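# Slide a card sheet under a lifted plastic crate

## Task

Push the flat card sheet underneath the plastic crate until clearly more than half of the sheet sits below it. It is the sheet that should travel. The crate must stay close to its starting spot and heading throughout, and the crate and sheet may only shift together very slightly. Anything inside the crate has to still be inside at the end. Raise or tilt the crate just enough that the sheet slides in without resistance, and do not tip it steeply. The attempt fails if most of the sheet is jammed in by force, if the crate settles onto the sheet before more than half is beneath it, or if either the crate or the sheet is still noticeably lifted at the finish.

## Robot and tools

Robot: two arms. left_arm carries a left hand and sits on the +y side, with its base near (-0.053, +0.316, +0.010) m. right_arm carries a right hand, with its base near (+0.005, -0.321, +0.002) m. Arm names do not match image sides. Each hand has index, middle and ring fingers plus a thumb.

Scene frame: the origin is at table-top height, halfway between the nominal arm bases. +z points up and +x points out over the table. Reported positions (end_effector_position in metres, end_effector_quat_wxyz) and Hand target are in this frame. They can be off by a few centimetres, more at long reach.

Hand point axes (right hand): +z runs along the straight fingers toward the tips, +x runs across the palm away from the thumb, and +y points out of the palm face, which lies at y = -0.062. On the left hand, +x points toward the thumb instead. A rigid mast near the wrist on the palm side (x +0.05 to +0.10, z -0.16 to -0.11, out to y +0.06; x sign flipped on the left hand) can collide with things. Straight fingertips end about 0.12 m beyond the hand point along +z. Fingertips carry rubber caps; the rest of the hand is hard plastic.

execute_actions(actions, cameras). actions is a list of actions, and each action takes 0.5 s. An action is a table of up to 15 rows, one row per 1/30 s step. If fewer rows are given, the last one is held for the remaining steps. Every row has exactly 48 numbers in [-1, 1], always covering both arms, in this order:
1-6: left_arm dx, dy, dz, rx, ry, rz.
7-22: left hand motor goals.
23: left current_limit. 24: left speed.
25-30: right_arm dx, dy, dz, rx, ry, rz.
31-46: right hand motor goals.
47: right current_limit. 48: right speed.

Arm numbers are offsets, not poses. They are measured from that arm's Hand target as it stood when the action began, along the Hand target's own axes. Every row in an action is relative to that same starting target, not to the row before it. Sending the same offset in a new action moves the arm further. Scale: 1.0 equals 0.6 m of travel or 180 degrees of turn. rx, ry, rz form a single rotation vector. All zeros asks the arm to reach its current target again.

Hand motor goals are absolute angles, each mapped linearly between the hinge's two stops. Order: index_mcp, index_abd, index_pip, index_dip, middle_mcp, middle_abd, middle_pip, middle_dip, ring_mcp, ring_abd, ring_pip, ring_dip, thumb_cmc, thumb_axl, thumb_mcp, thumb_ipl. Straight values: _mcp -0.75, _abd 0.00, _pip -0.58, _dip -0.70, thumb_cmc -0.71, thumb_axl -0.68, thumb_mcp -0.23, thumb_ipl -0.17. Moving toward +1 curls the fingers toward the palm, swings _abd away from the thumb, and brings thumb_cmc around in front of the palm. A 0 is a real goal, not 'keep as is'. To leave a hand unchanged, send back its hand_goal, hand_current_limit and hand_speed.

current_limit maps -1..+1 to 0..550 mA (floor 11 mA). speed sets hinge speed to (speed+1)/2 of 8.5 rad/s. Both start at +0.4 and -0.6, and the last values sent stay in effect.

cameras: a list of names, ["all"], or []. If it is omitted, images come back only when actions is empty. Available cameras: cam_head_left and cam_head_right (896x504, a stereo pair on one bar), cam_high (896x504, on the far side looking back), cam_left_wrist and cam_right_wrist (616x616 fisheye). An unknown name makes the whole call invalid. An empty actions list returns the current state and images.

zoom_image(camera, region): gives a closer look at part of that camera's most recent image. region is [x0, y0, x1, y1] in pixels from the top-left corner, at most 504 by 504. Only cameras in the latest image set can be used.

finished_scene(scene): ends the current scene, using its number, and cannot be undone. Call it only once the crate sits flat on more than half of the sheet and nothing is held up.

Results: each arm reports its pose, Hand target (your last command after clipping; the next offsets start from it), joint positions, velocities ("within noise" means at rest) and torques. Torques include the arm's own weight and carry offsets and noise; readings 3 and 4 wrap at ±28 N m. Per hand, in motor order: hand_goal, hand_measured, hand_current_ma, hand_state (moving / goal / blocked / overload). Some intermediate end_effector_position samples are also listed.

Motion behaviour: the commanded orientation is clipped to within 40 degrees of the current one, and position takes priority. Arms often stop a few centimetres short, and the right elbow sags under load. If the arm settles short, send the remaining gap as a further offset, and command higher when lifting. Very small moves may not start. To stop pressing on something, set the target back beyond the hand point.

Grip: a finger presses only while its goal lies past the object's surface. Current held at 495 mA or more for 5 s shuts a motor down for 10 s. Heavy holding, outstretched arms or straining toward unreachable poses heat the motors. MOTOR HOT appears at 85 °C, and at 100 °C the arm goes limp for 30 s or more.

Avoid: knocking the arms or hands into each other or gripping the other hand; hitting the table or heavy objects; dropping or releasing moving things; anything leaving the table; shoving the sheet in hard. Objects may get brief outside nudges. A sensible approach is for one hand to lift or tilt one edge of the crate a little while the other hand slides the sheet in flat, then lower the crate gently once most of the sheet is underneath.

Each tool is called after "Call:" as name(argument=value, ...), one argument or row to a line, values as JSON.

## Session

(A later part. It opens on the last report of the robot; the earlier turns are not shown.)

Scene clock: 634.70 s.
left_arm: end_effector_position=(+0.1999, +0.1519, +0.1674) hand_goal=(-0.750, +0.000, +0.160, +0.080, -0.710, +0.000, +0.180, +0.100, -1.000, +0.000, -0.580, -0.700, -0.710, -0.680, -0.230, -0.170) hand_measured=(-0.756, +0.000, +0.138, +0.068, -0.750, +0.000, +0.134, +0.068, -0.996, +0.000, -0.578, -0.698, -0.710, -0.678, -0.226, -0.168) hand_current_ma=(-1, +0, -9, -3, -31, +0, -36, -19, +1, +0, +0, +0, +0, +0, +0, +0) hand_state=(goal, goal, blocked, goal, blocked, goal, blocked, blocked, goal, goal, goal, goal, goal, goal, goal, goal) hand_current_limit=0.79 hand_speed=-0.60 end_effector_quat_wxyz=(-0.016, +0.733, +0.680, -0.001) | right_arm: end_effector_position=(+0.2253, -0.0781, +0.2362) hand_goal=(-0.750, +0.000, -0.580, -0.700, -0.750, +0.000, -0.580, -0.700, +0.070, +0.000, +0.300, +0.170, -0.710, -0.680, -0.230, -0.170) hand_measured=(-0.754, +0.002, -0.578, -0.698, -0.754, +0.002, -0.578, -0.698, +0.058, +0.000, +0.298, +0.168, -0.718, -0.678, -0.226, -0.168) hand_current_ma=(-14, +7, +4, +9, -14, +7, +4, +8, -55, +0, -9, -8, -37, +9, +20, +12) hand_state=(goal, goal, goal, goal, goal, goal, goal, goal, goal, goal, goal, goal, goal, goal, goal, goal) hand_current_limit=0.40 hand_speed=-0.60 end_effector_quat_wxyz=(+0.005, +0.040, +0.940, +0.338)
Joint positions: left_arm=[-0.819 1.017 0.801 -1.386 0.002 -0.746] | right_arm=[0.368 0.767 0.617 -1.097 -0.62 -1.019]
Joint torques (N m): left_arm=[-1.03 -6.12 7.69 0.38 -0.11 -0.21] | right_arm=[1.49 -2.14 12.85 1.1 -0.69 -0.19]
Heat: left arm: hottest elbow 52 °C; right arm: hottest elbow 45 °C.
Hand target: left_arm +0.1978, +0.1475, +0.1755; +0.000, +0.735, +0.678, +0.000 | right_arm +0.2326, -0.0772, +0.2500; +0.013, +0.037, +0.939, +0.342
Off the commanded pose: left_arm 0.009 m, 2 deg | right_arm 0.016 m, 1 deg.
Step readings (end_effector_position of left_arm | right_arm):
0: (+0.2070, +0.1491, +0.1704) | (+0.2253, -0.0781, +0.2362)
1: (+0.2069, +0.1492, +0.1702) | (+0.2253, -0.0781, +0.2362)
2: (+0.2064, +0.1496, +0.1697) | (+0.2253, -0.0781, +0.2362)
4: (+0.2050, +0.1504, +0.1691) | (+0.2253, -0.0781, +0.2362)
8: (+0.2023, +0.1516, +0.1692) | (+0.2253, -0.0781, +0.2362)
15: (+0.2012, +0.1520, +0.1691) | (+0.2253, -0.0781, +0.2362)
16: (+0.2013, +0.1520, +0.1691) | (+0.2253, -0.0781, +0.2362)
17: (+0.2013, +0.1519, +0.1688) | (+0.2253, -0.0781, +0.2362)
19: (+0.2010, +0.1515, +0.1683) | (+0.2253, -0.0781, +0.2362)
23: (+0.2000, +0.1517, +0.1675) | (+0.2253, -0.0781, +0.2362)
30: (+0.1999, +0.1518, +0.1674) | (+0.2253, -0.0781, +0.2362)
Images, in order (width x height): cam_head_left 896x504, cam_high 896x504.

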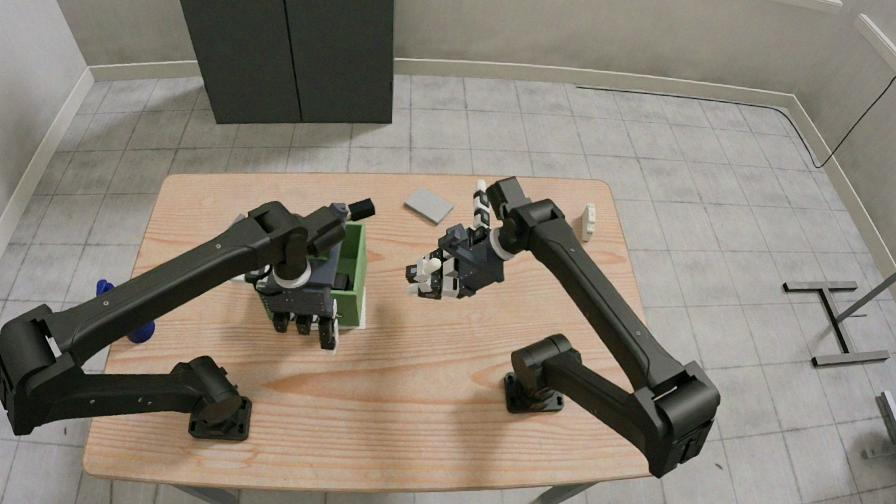

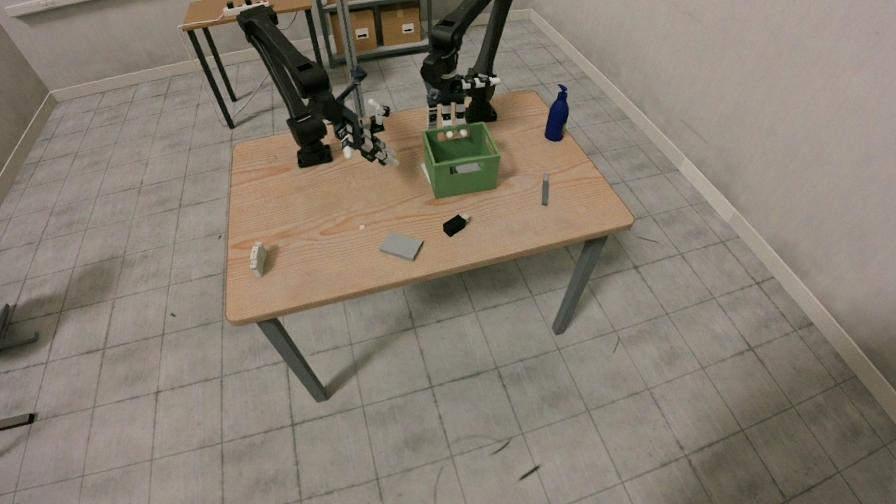

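Call:
execute_actions(
  actions=[
    [[0,0,0.0133,0,0,0,-0.75,0,0.15,0.06,-0.72,0,0.16,0.08,-1,0,-0.58,-0.7,-0.71,-0.68,-0.23,-0.17,0.79,-0.6,0,0,0,0,0,0,-0.75,0,-0.58,-0.7,-0.75,0,-0.58,-0.7,0.07,0,0.3,0.17,-0.71,-0.68,-0.23,-0.17,0.4,-0.6]],
    [[0,0,0.0133,0,0,0,-0.75,0,0.13,0.03,-0.73,0,0.14,0.05,-1,0,-0.58,-0.7,-0.71,-0.68,-0.23,-0.17,0.79,-0.6,0,0,0,0,0,0,-0.75,0,-0.58,-0.7,-0.75,0,-0.58,-0.7,0.07,0,0.3,0.17,-0.71,-0.68,-0.23,-0.17,0.4,-0.6]],
  ],
  cameras=["cam_head_left","cam_high"],
)

Call:
zoom_image(
  camera="cam_head_left",
  region=[250, 210, 400, 360],
)

Call:
zoom_image(
  camera="cam_high",
  region=[380, 110, 520, 210],
)

Scene clock: 647.60 s.
left_arm: end_effector_position=(+0.2002, +0.1504, +0.1592) hand_goal=(-0.750, +0.000, +0.130, +0.030, -0.730, +0.000, +0.140, +0.050, -1.000, +0.000, -0.580, -0.700, -0.710, -0.680, -0.230, -0.170) hand_measured=(-0.754, +0.000, +0.130, +0.032, -0.734, +0.000, +0.140, +0.052, -0.996, +0.000, -0.578, -0.698, -0.710, -0.678, -0.226, -0.168) hand_current_ma=(+0, +0, +0, +0, -1, +0, +0, +0, +1, +0, +0, +0, +0, +0, +0, +0) hand_state=(goal, goal, goal, goal, goal, goal, goal, goal, goal, goal, goal, goal, goal, goal, goal, goal) hand_current_limit=0.79 hand_speed=-0.60 end_effector_quat_wxyz=(-0.005, +0.733, +0.680, -0.001) | right_arm: end_effector_position=(+0.2253, -0.0781, +0.2362) hand_goal=(-0.750, +0.000, -0.580, -0.700, -0.750, +0.000, -0.580, -0.700, +0.070, +0.000, +0.300, +0.170, -0.710, -0.680, -0.230, -0.170) hand_measured=(-0.754, +0.002, -0.578, -0.698, -0.754, +0.002, -0.578, -0.698, +0.058, +0.000, +0.298, +0.168, -0.718, -0.678, -0.226, -0.168) hand_current_ma=(-14, +7, +4, +9, -14, +7, +4, +8, -55, +0, -9, -8, -37, +9, +20, +12) hand_state=(goal, goal, goal, goal, goal, goal, goal, goal, goal, goal, goal, goal, goal, goal, goal, goal) hand_current_limit=0.40 hand_speed=-0.60 end_effector_quat_wxyz=(+0.005, +0.040, +0.940, +0.338)
Joint positions: left_arm=[-0.823 1.012 0.774 -1.343 0.002 -0.75] | right_arm=[0.368 0.767 0.617 -1.097 -0.62 -1.019]
Joint torques (N m): left_arm=[-0.32 -4.13 7.13 0.42 -0.08 -0.18] | right_arm=[1.55 -2.14 12.85 1.1 -0.7 -0.19]
Heat: left arm: hottest elbow 51 °C; right arm: hottest elbow 45 °C.
Hand target: left_arm +0.1978, +0.1474, +0.1596; +0.000, +0.735, +0.678, +0.000 | right_arm +0.2326, -0.0772, +0.2500; +0.013, +0.037, +0.939, +0.342
Off the commanded pose: left_arm 0.004 m, 1 deg | right_arm 0.016 m, 1 deg.
Step readings (end_effector_position of left_arm | right_arm):
0: (+0.1999, +0.1518, +0.1674) | (+0.2253, -0.0781, +0.2362)
1: (+0.1999, +0.1518, +0.1674) | (+0.2253, -0.0781, +0.2362)
2: (+0.1999, +0.1518, +0.1670) | (+0.2253, -0.0781, +0.2362)
4: (+0.1996, +0.1518, +0.1663) | (+0.2253, -0.0781, +0.2362)
8: (+0.1994, +0.1515, +0.1650) | (+0.2253, -0.0781, +0.2362)
15: (+0.1998, +0.1510, +0.1648) | (+0.2253, -0.0781, +0.2362)
16: (+0.1997, +0.1510, +0.1647) | (+0.2253, -0.0781, +0.2362)
17: (+0.2001, +0.1507, +0.1646) | (+0.2253, -0.0781, +0.2362)
19: (+0.2005, +0.1502, +0.1632) | (+0.2253, -0.0781, +0.2362)
23: (+0.2001, +0.1507, +0.1598) | (+0.2253, -0.0781, +0.2362)
30: (+0.2001, +0.1504, +0.1592) | (+0.2253, -0.0781, +0.2362)
Images, in order (width x height): cam_head_left 896x504, cam_high 896x504.

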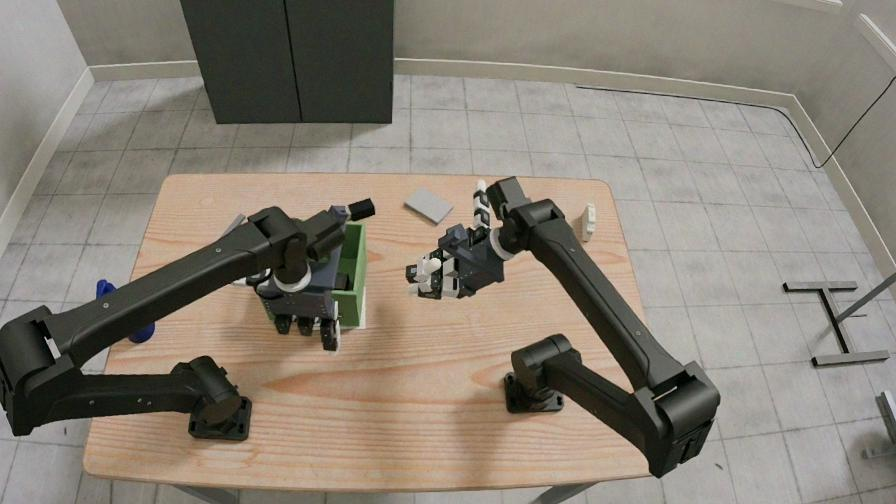

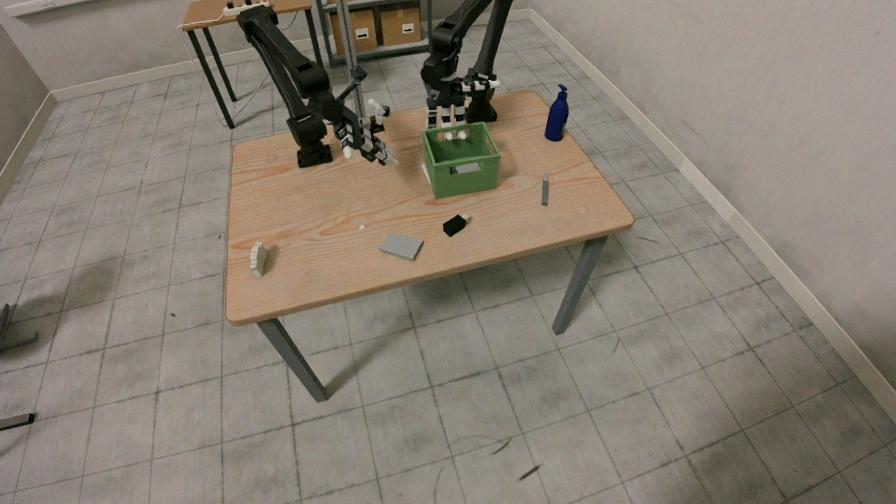

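Scaled by 3.360 from the camera's 896x504 image, which has a finer 1280x720 frame.

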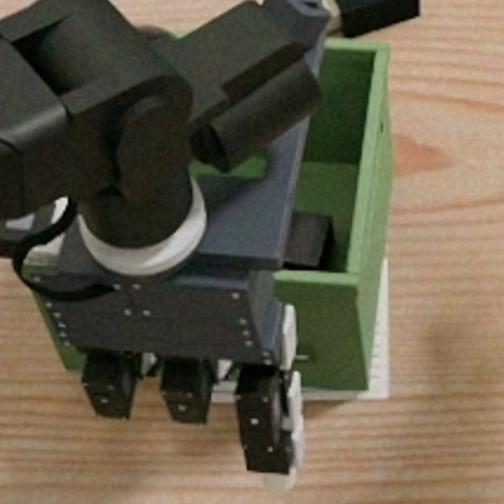

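Scaled by 3.600 from the camera's 896x504 image, which has a finer 1280x720 frame.

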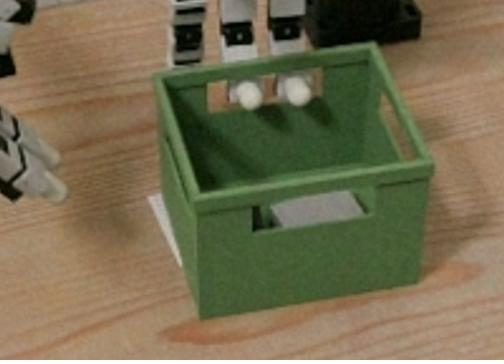

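Call:
execute_actions(
  actions=[
    [[0,0,0,0,0,0,-0.75,0,0.08,-0.04,-0.75,0,0.08,-0.04,-1,0,-0.58,-0.7,-0.71,-0.68,-0.23,-0.17,0.4,-0.6,0,0,0,0,0,0,-0.75,0,-0.58,-0.7,-0.75,0,-0.58,-0.7,0.07,0,0.3,0.17,-0.71,-0.68,-0.23,-0.17,0.4,-0.6]],
    [[0,-0.05,0,0,0,0,-0.75,0,0.08,-0.04,-0.75,0,0.08,-0.04,-1,0,-0.58,-0.7,-0.71,-0.68,-0.23,-0.17,0.4,-0.6,0,0,0,0,0,0,-0.75,0,-0.58,-0.7,-0.75,0,-0.58,-0.7,0.07,0,0.3,0.17,-0.71,-0.68,-0.23,-0.17,0.4,-0.6]],
  ],
  cameras=["cam_head_left","cam_high"],
)

Call:
zoom_image(
  camera="cam_head_left",
  region=[250, 210, 400, 360],
)

Call:
zoom_image(
  camera="cam_high",
  region=[380, 110, 520, 210],
)

Scene clock: 658.07 s.
left_arm: end_effector_position=(+0.1728, +0.1490, +0.1599) hand_goal=(-0.750, +0.000, +0.080, -0.040, -0.750, +0.000, +0.080, -0.040, -1.000, +0.000, -0.580, -0.700, -0.710, -0.680, -0.230, -0.170) hand_measured=(-0.748, +0.000, +0.082, -0.038, -0.748, +0.000, +0.080, -0.038, -0.996, +0.000, -0.578, -0.698, -0.710, -0.678, -0.226, -0.168) hand_current_ma=(+0, +0, +0, +0, +0, +0, +0, +0, +1, +0, +0, +0, +0, +0, +0, +0) hand_state=(goal, goal, goal, goal, goal, goal, goal, goal, goal, goal, goal, goal, goal, goal, goal, goal) hand_current_limit=0.40 hand_speed=-0.60 end_effector_quat_wxyz=(+0.002, +0.734, +0.679, -0.001) | right_arm: end_effector_position=(+0.2253, -0.0781, +0.2362) hand_goal=(-0.750, +0.000, -0.580, -0.700, -0.750, +0.000, -0.580, -0.700, +0.070, +0.000, +0.300, +0.170, -0.710, -0.680, -0.230, -0.170) hand_measured=(-0.754, +0.002, -0.578, -0.698, -0.754, +0.002, -0.578, -0.698, +0.058, +0.000, +0.298, +0.168, -0.718, -0.678, -0.226, -0.168) hand_current_ma=(-14, +7, +4, +9, -14, +7, +4, +8, -55, +0, -9, -8, -37, +9, +20, +12) hand_state=(goal, goal, goal, goal, goal, goal, goal, goal, goal, goal, goal, goal, goal, goal, goal, goal) hand_current_limit=0.40 hand_speed=-0.60 end_effector_quat_wxyz=(+0.005, +0.040, +0.940, +0.338)
Joint positions: left_arm=[-0.914 0.947 0.736 -1.355 0.002 -0.839] | right_arm=[0.368 0.767 0.617 -1.097 -0.62 -1.019]
Joint torques (N m): left_arm=[-1.32 -3.19 6.87 -0.2 -0.11 -0.16] | right_arm=[1.49 -2.2 12.85 1.1 -0.69 -0.19]
Heat: left arm: hottest elbow 49 °C; right arm: hottest elbow 45 °C.
Hand target: left_arm +0.1679, +0.1498, +0.1595; +0.000, +0.735, +0.678, +0.000 | right_arm +0.2326, -0.0772, +0.2500; +0.013, +0.037, +0.939, +0.342
Off the commanded pose: left_arm 0.005 m, 0 deg | right_arm 0.016 m, 1 deg.
Step readings (end_effector_position of left_arm | right_arm):
0: (+0.2002, +0.1504, +0.1592) | (+0.2253, -0.0781, +0.2362)
1: (+0.2003, +0.1503, +0.1592) | (+0.2253, -0.0781, +0.2362)
2: (+0.2003, +0.1503, +0.1593) | (+0.2253, -0.0781, +0.2362)
4: (+0.2003, +0.1503, +0.1593) | (+0.2253, -0.0781, +0.2362)
8: (+0.2003, +0.1504, +0.1593) | (+0.2253, -0.0781, +0.2362)
15: (+0.2003, +0.1504, +0.1593) | (+0.2253, -0.0781, +0.2362)
16: (+0.2001, +0.1505, +0.1591) | (+0.2253, -0.0781, +0.2362)
17: (+0.1989, +0.1505, +0.1589) | (+0.2253, -0.0781, +0.2362)
19: (+0.1932, +0.1499, +0.1583) | (+0.2253, -0.0781, +0.2362)
23: (+0.1784, +0.1477, +0.1592) | (+0.2253, -0.0781, +0.2362)
30: (+0.1734, +0.1483, +0.1600) | (+0.2253, -0.0781, +0.2362)
Images, in order (width x height): cam_head_left 896x504, cam_high 896x504.

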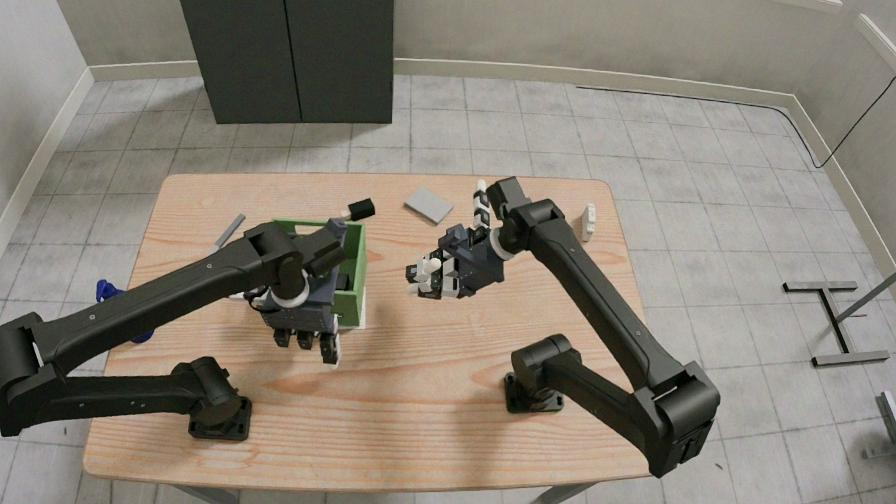

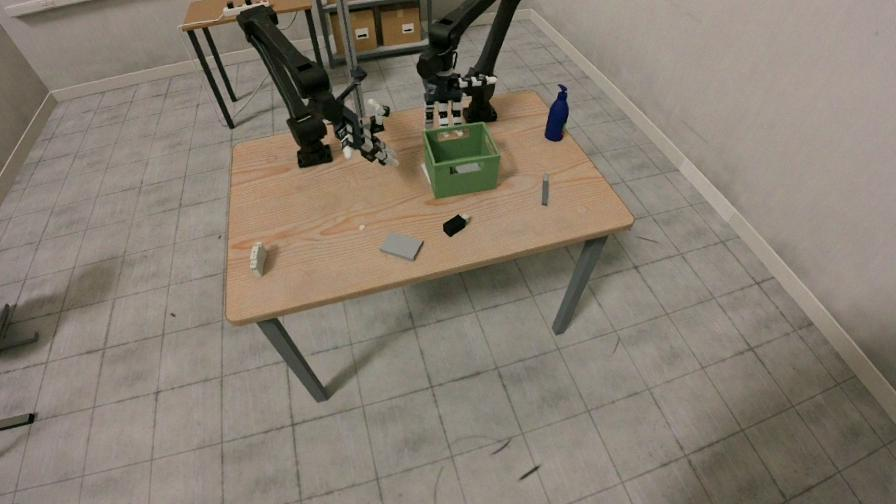

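Scaled by 3.360 from the camera's 896x504 image, which has a finer 1280x720 frame.

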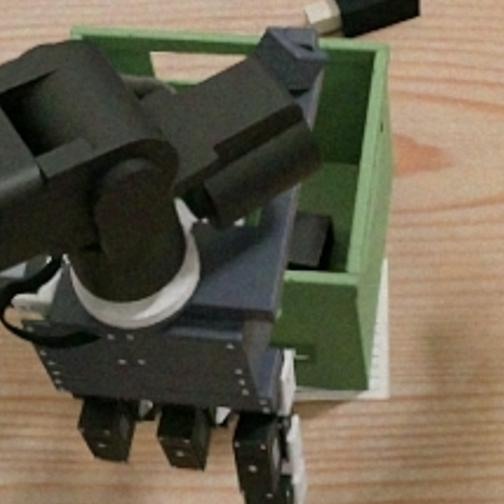

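Scaled by 3.600 from the camera's 896x504 image, which has a finer 1280x720 frame.

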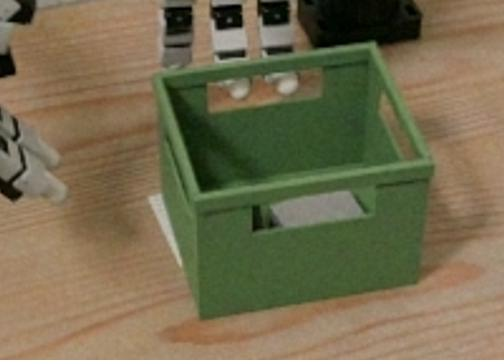

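Call:
execute_actions(
  actions=[
    [[0,-0.10,0,0,0,0,-0.75,0,0.08,-0.04,-0.75,0,0.08,-0.04,-1,0,-0.58,-0.7,-0.71,-0.68,-0.23,-0.17,0.4,-0.6,0,0,0,0,0,0,-0.75,0,-0.58,-0.7,-0.75,0,-0.58,-0.7,0.07,0,0.3,0.17,-0.71,-0.68,-0.23,-0.17,0.4,-0.6]],
    [[0,-0.06,-0.12,0,0,0,-0.75,0,0.08,-0.04,-0.75,0,0.08,-0.04,-1,0,-0.58,-0.7,-0.71,-0.68,-0.23,-0.17,0.4,-0.6,0,0,0,0,0,0,-0.75,0,-0.58,-0.7,-0.75,0,-0.58,-0.7,0.07,0,0.3,0.17,-0.71,-0.68,-0.23,-0.17,0.4,-0.6]],
  ],
  cameras=["cam_head_left","cam_high"],
)

Call:
zoom_image(
  camera="cam_head_left",
  region=[250, 210, 400, 360],
)

Call:
zoom_image(
  camera="cam_high",
  region=[380, 110, 520, 210],
)

Scene clock: 666.27 s.
left_arm: end_effector_position=(+0.0722, +0.1698, +0.2091) hand_goal=(-0.750, +0.000, +0.080, -0.040, -0.750, +0.000, +0.080, -0.040, -1.000, +0.000, -0.580, -0.700, -0.710, -0.680, -0.230, -0.170) hand_measured=(-0.750, +0.000, +0.080, -0.038, -0.750, +0.000, +0.080, -0.038, -0.994, +0.000, -0.578, -0.698, -0.710, -0.678, -0.226, -0.168) hand_current_ma=(+0, +0, +0, +0, +0, +0, +0, +0, +1, +0, +0, +0, +0, +0, +0, +0) hand_state=(goal, goal, goal, goal, goal, goal, goal, goal, goal, goal, goal, goal, goal, goal, goal, goal) hand_current_limit=0.40 hand_speed=-0.60 end_effector_quat_wxyz=(-0.021, +0.734, +0.679, +0.009) | right_arm: end_effector_position=(+0.2253, -0.0781, +0.2362) hand_goal=(-0.750, +0.000, -0.580, -0.700, -0.750, +0.000, -0.580, -0.700, +0.070, +0.000, +0.300, +0.170, -0.710, -0.680, -0.230, -0.170) hand_measured=(-0.754, +0.002, -0.578, -0.698, -0.754, +0.002, -0.578, -0.698, +0.058, +0.000, +0.298, +0.168, -0.718, -0.678, -0.226, -0.168) hand_current_ma=(-14, +7, +4, +9, -14, +7, +4, +8, -55, +0, -9, -8, -37, +9, +20, +12) hand_state=(goal, goal, goal, goal, goal, goal, goal, goal, goal, goal, goal, goal, goal, goal, goal, goal) hand_current_limit=0.40 hand_speed=-0.60 end_effector_quat_wxyz=(+0.005, +0.040, +0.940, +0.338)
Joint positions: left_arm=[-1.324 0.768 0.78 -1.629 0.005 -1.248] | right_arm=[0.368 0.767 0.617 -1.097 -0.62 -1.019]
Joint torques (N m): left_arm=[-1.26 -0.62 11.56 -0.46 -0.11 -0.16] | right_arm=[1.55 -2.2 12.83 1.11 -0.69 -0.19]
Heat: left arm: hottest elbow 48 °C; right arm: hottest elbow 45 °C.
Hand target: left_arm +0.0722, +0.1576, +0.2315; +0.000, +0.735, +0.678, +0.000 | right_arm +0.2326, -0.0772, +0.2500; +0.013, +0.037, +0.939, +0.342
Off the commanded pose: left_arm 0.025 m, 3 deg | right_arm 0.016 m, 1 deg.
Step readings (end_effector_position of left_arm | right_arm):
0: (+0.1728, +0.1490, +0.1599) | (+0.2253, -0.0781, +0.2362)
1: (+0.1722, +0.1492, +0.1596) | (+0.2253, -0.0781, +0.2362)
2: (+0.1701, +0.1500, +0.1591) | (+0.2253, -0.0781, +0.2362)
4: (+0.1569, +0.1502, +0.1564) | (+0.2253, -0.0781, +0.2362)
8: (+0.1271, +0.1510, +0.1544) | (+0.2253, -0.0781, +0.2362)
15: (+0.1132, +0.1514, +0.1582) | (+0.2253, -0.0781, +0.2362)
16: (+0.1123, +0.1523, +0.1582) | (+0.2253, -0.0781, +0.2362)
17: (+0.1095, +0.1552, +0.1584) | (+0.2253, -0.0781, +0.2362)
19: (+0.1000, +0.1638, +0.1627) | (+0.2253, -0.0781, +0.2362)
23: (+0.0845, +0.1683, +0.1839) | (+0.2253, -0.0781, +0.2362)
30: (+0.0749, +0.1654, +0.2085) | (+0.2253, -0.0781, +0.2362)
Images, in order (width x height): cam_head_left 896x504, cam_high 896x504.

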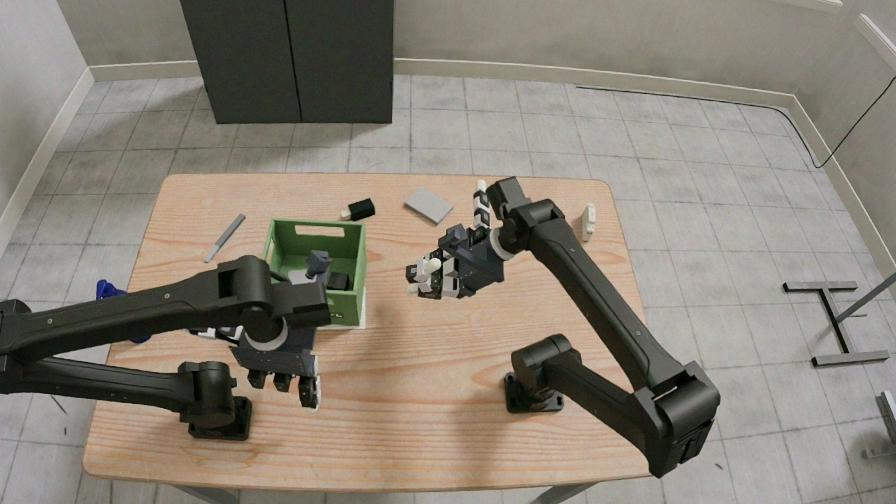

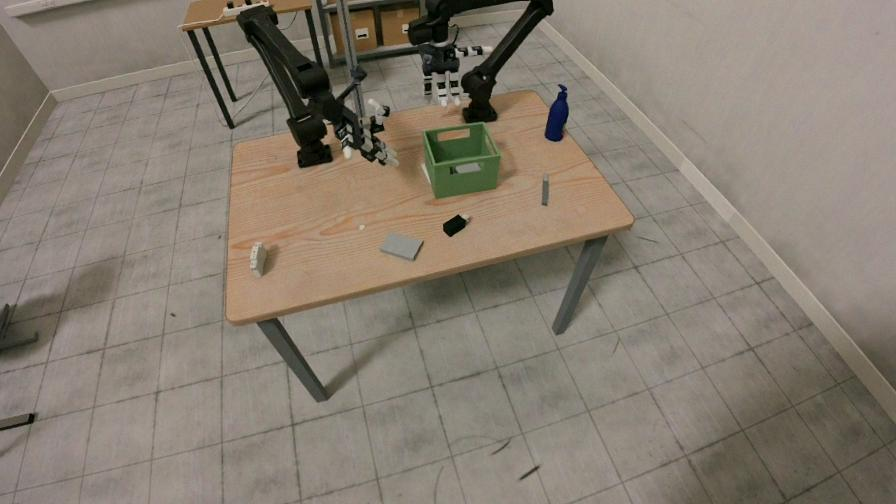

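Scaled by 3.360 from the camera's 896x504 image, which has a finer 1280x720 frame.

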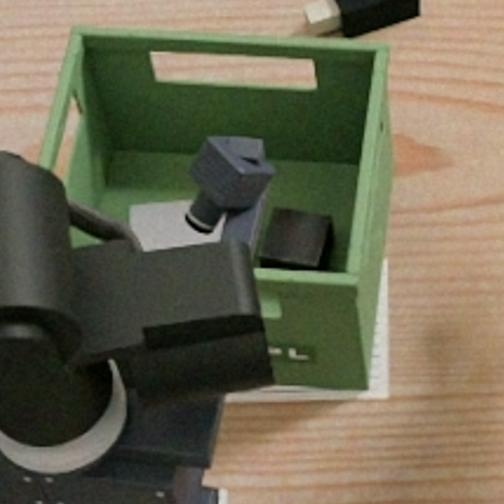

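Scaled by 3.600 from the camera's 896x504 image, which has a finer 1280x720 frame.

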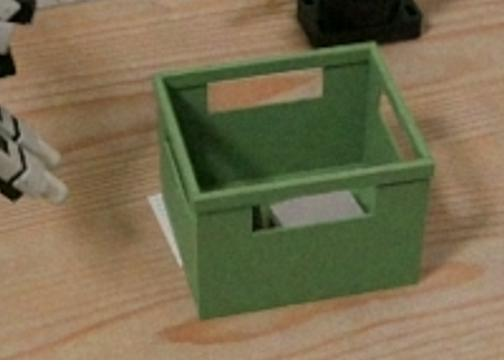

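Call:
finished_scene(
  scene=2,
)

The scene is finished: the task was done.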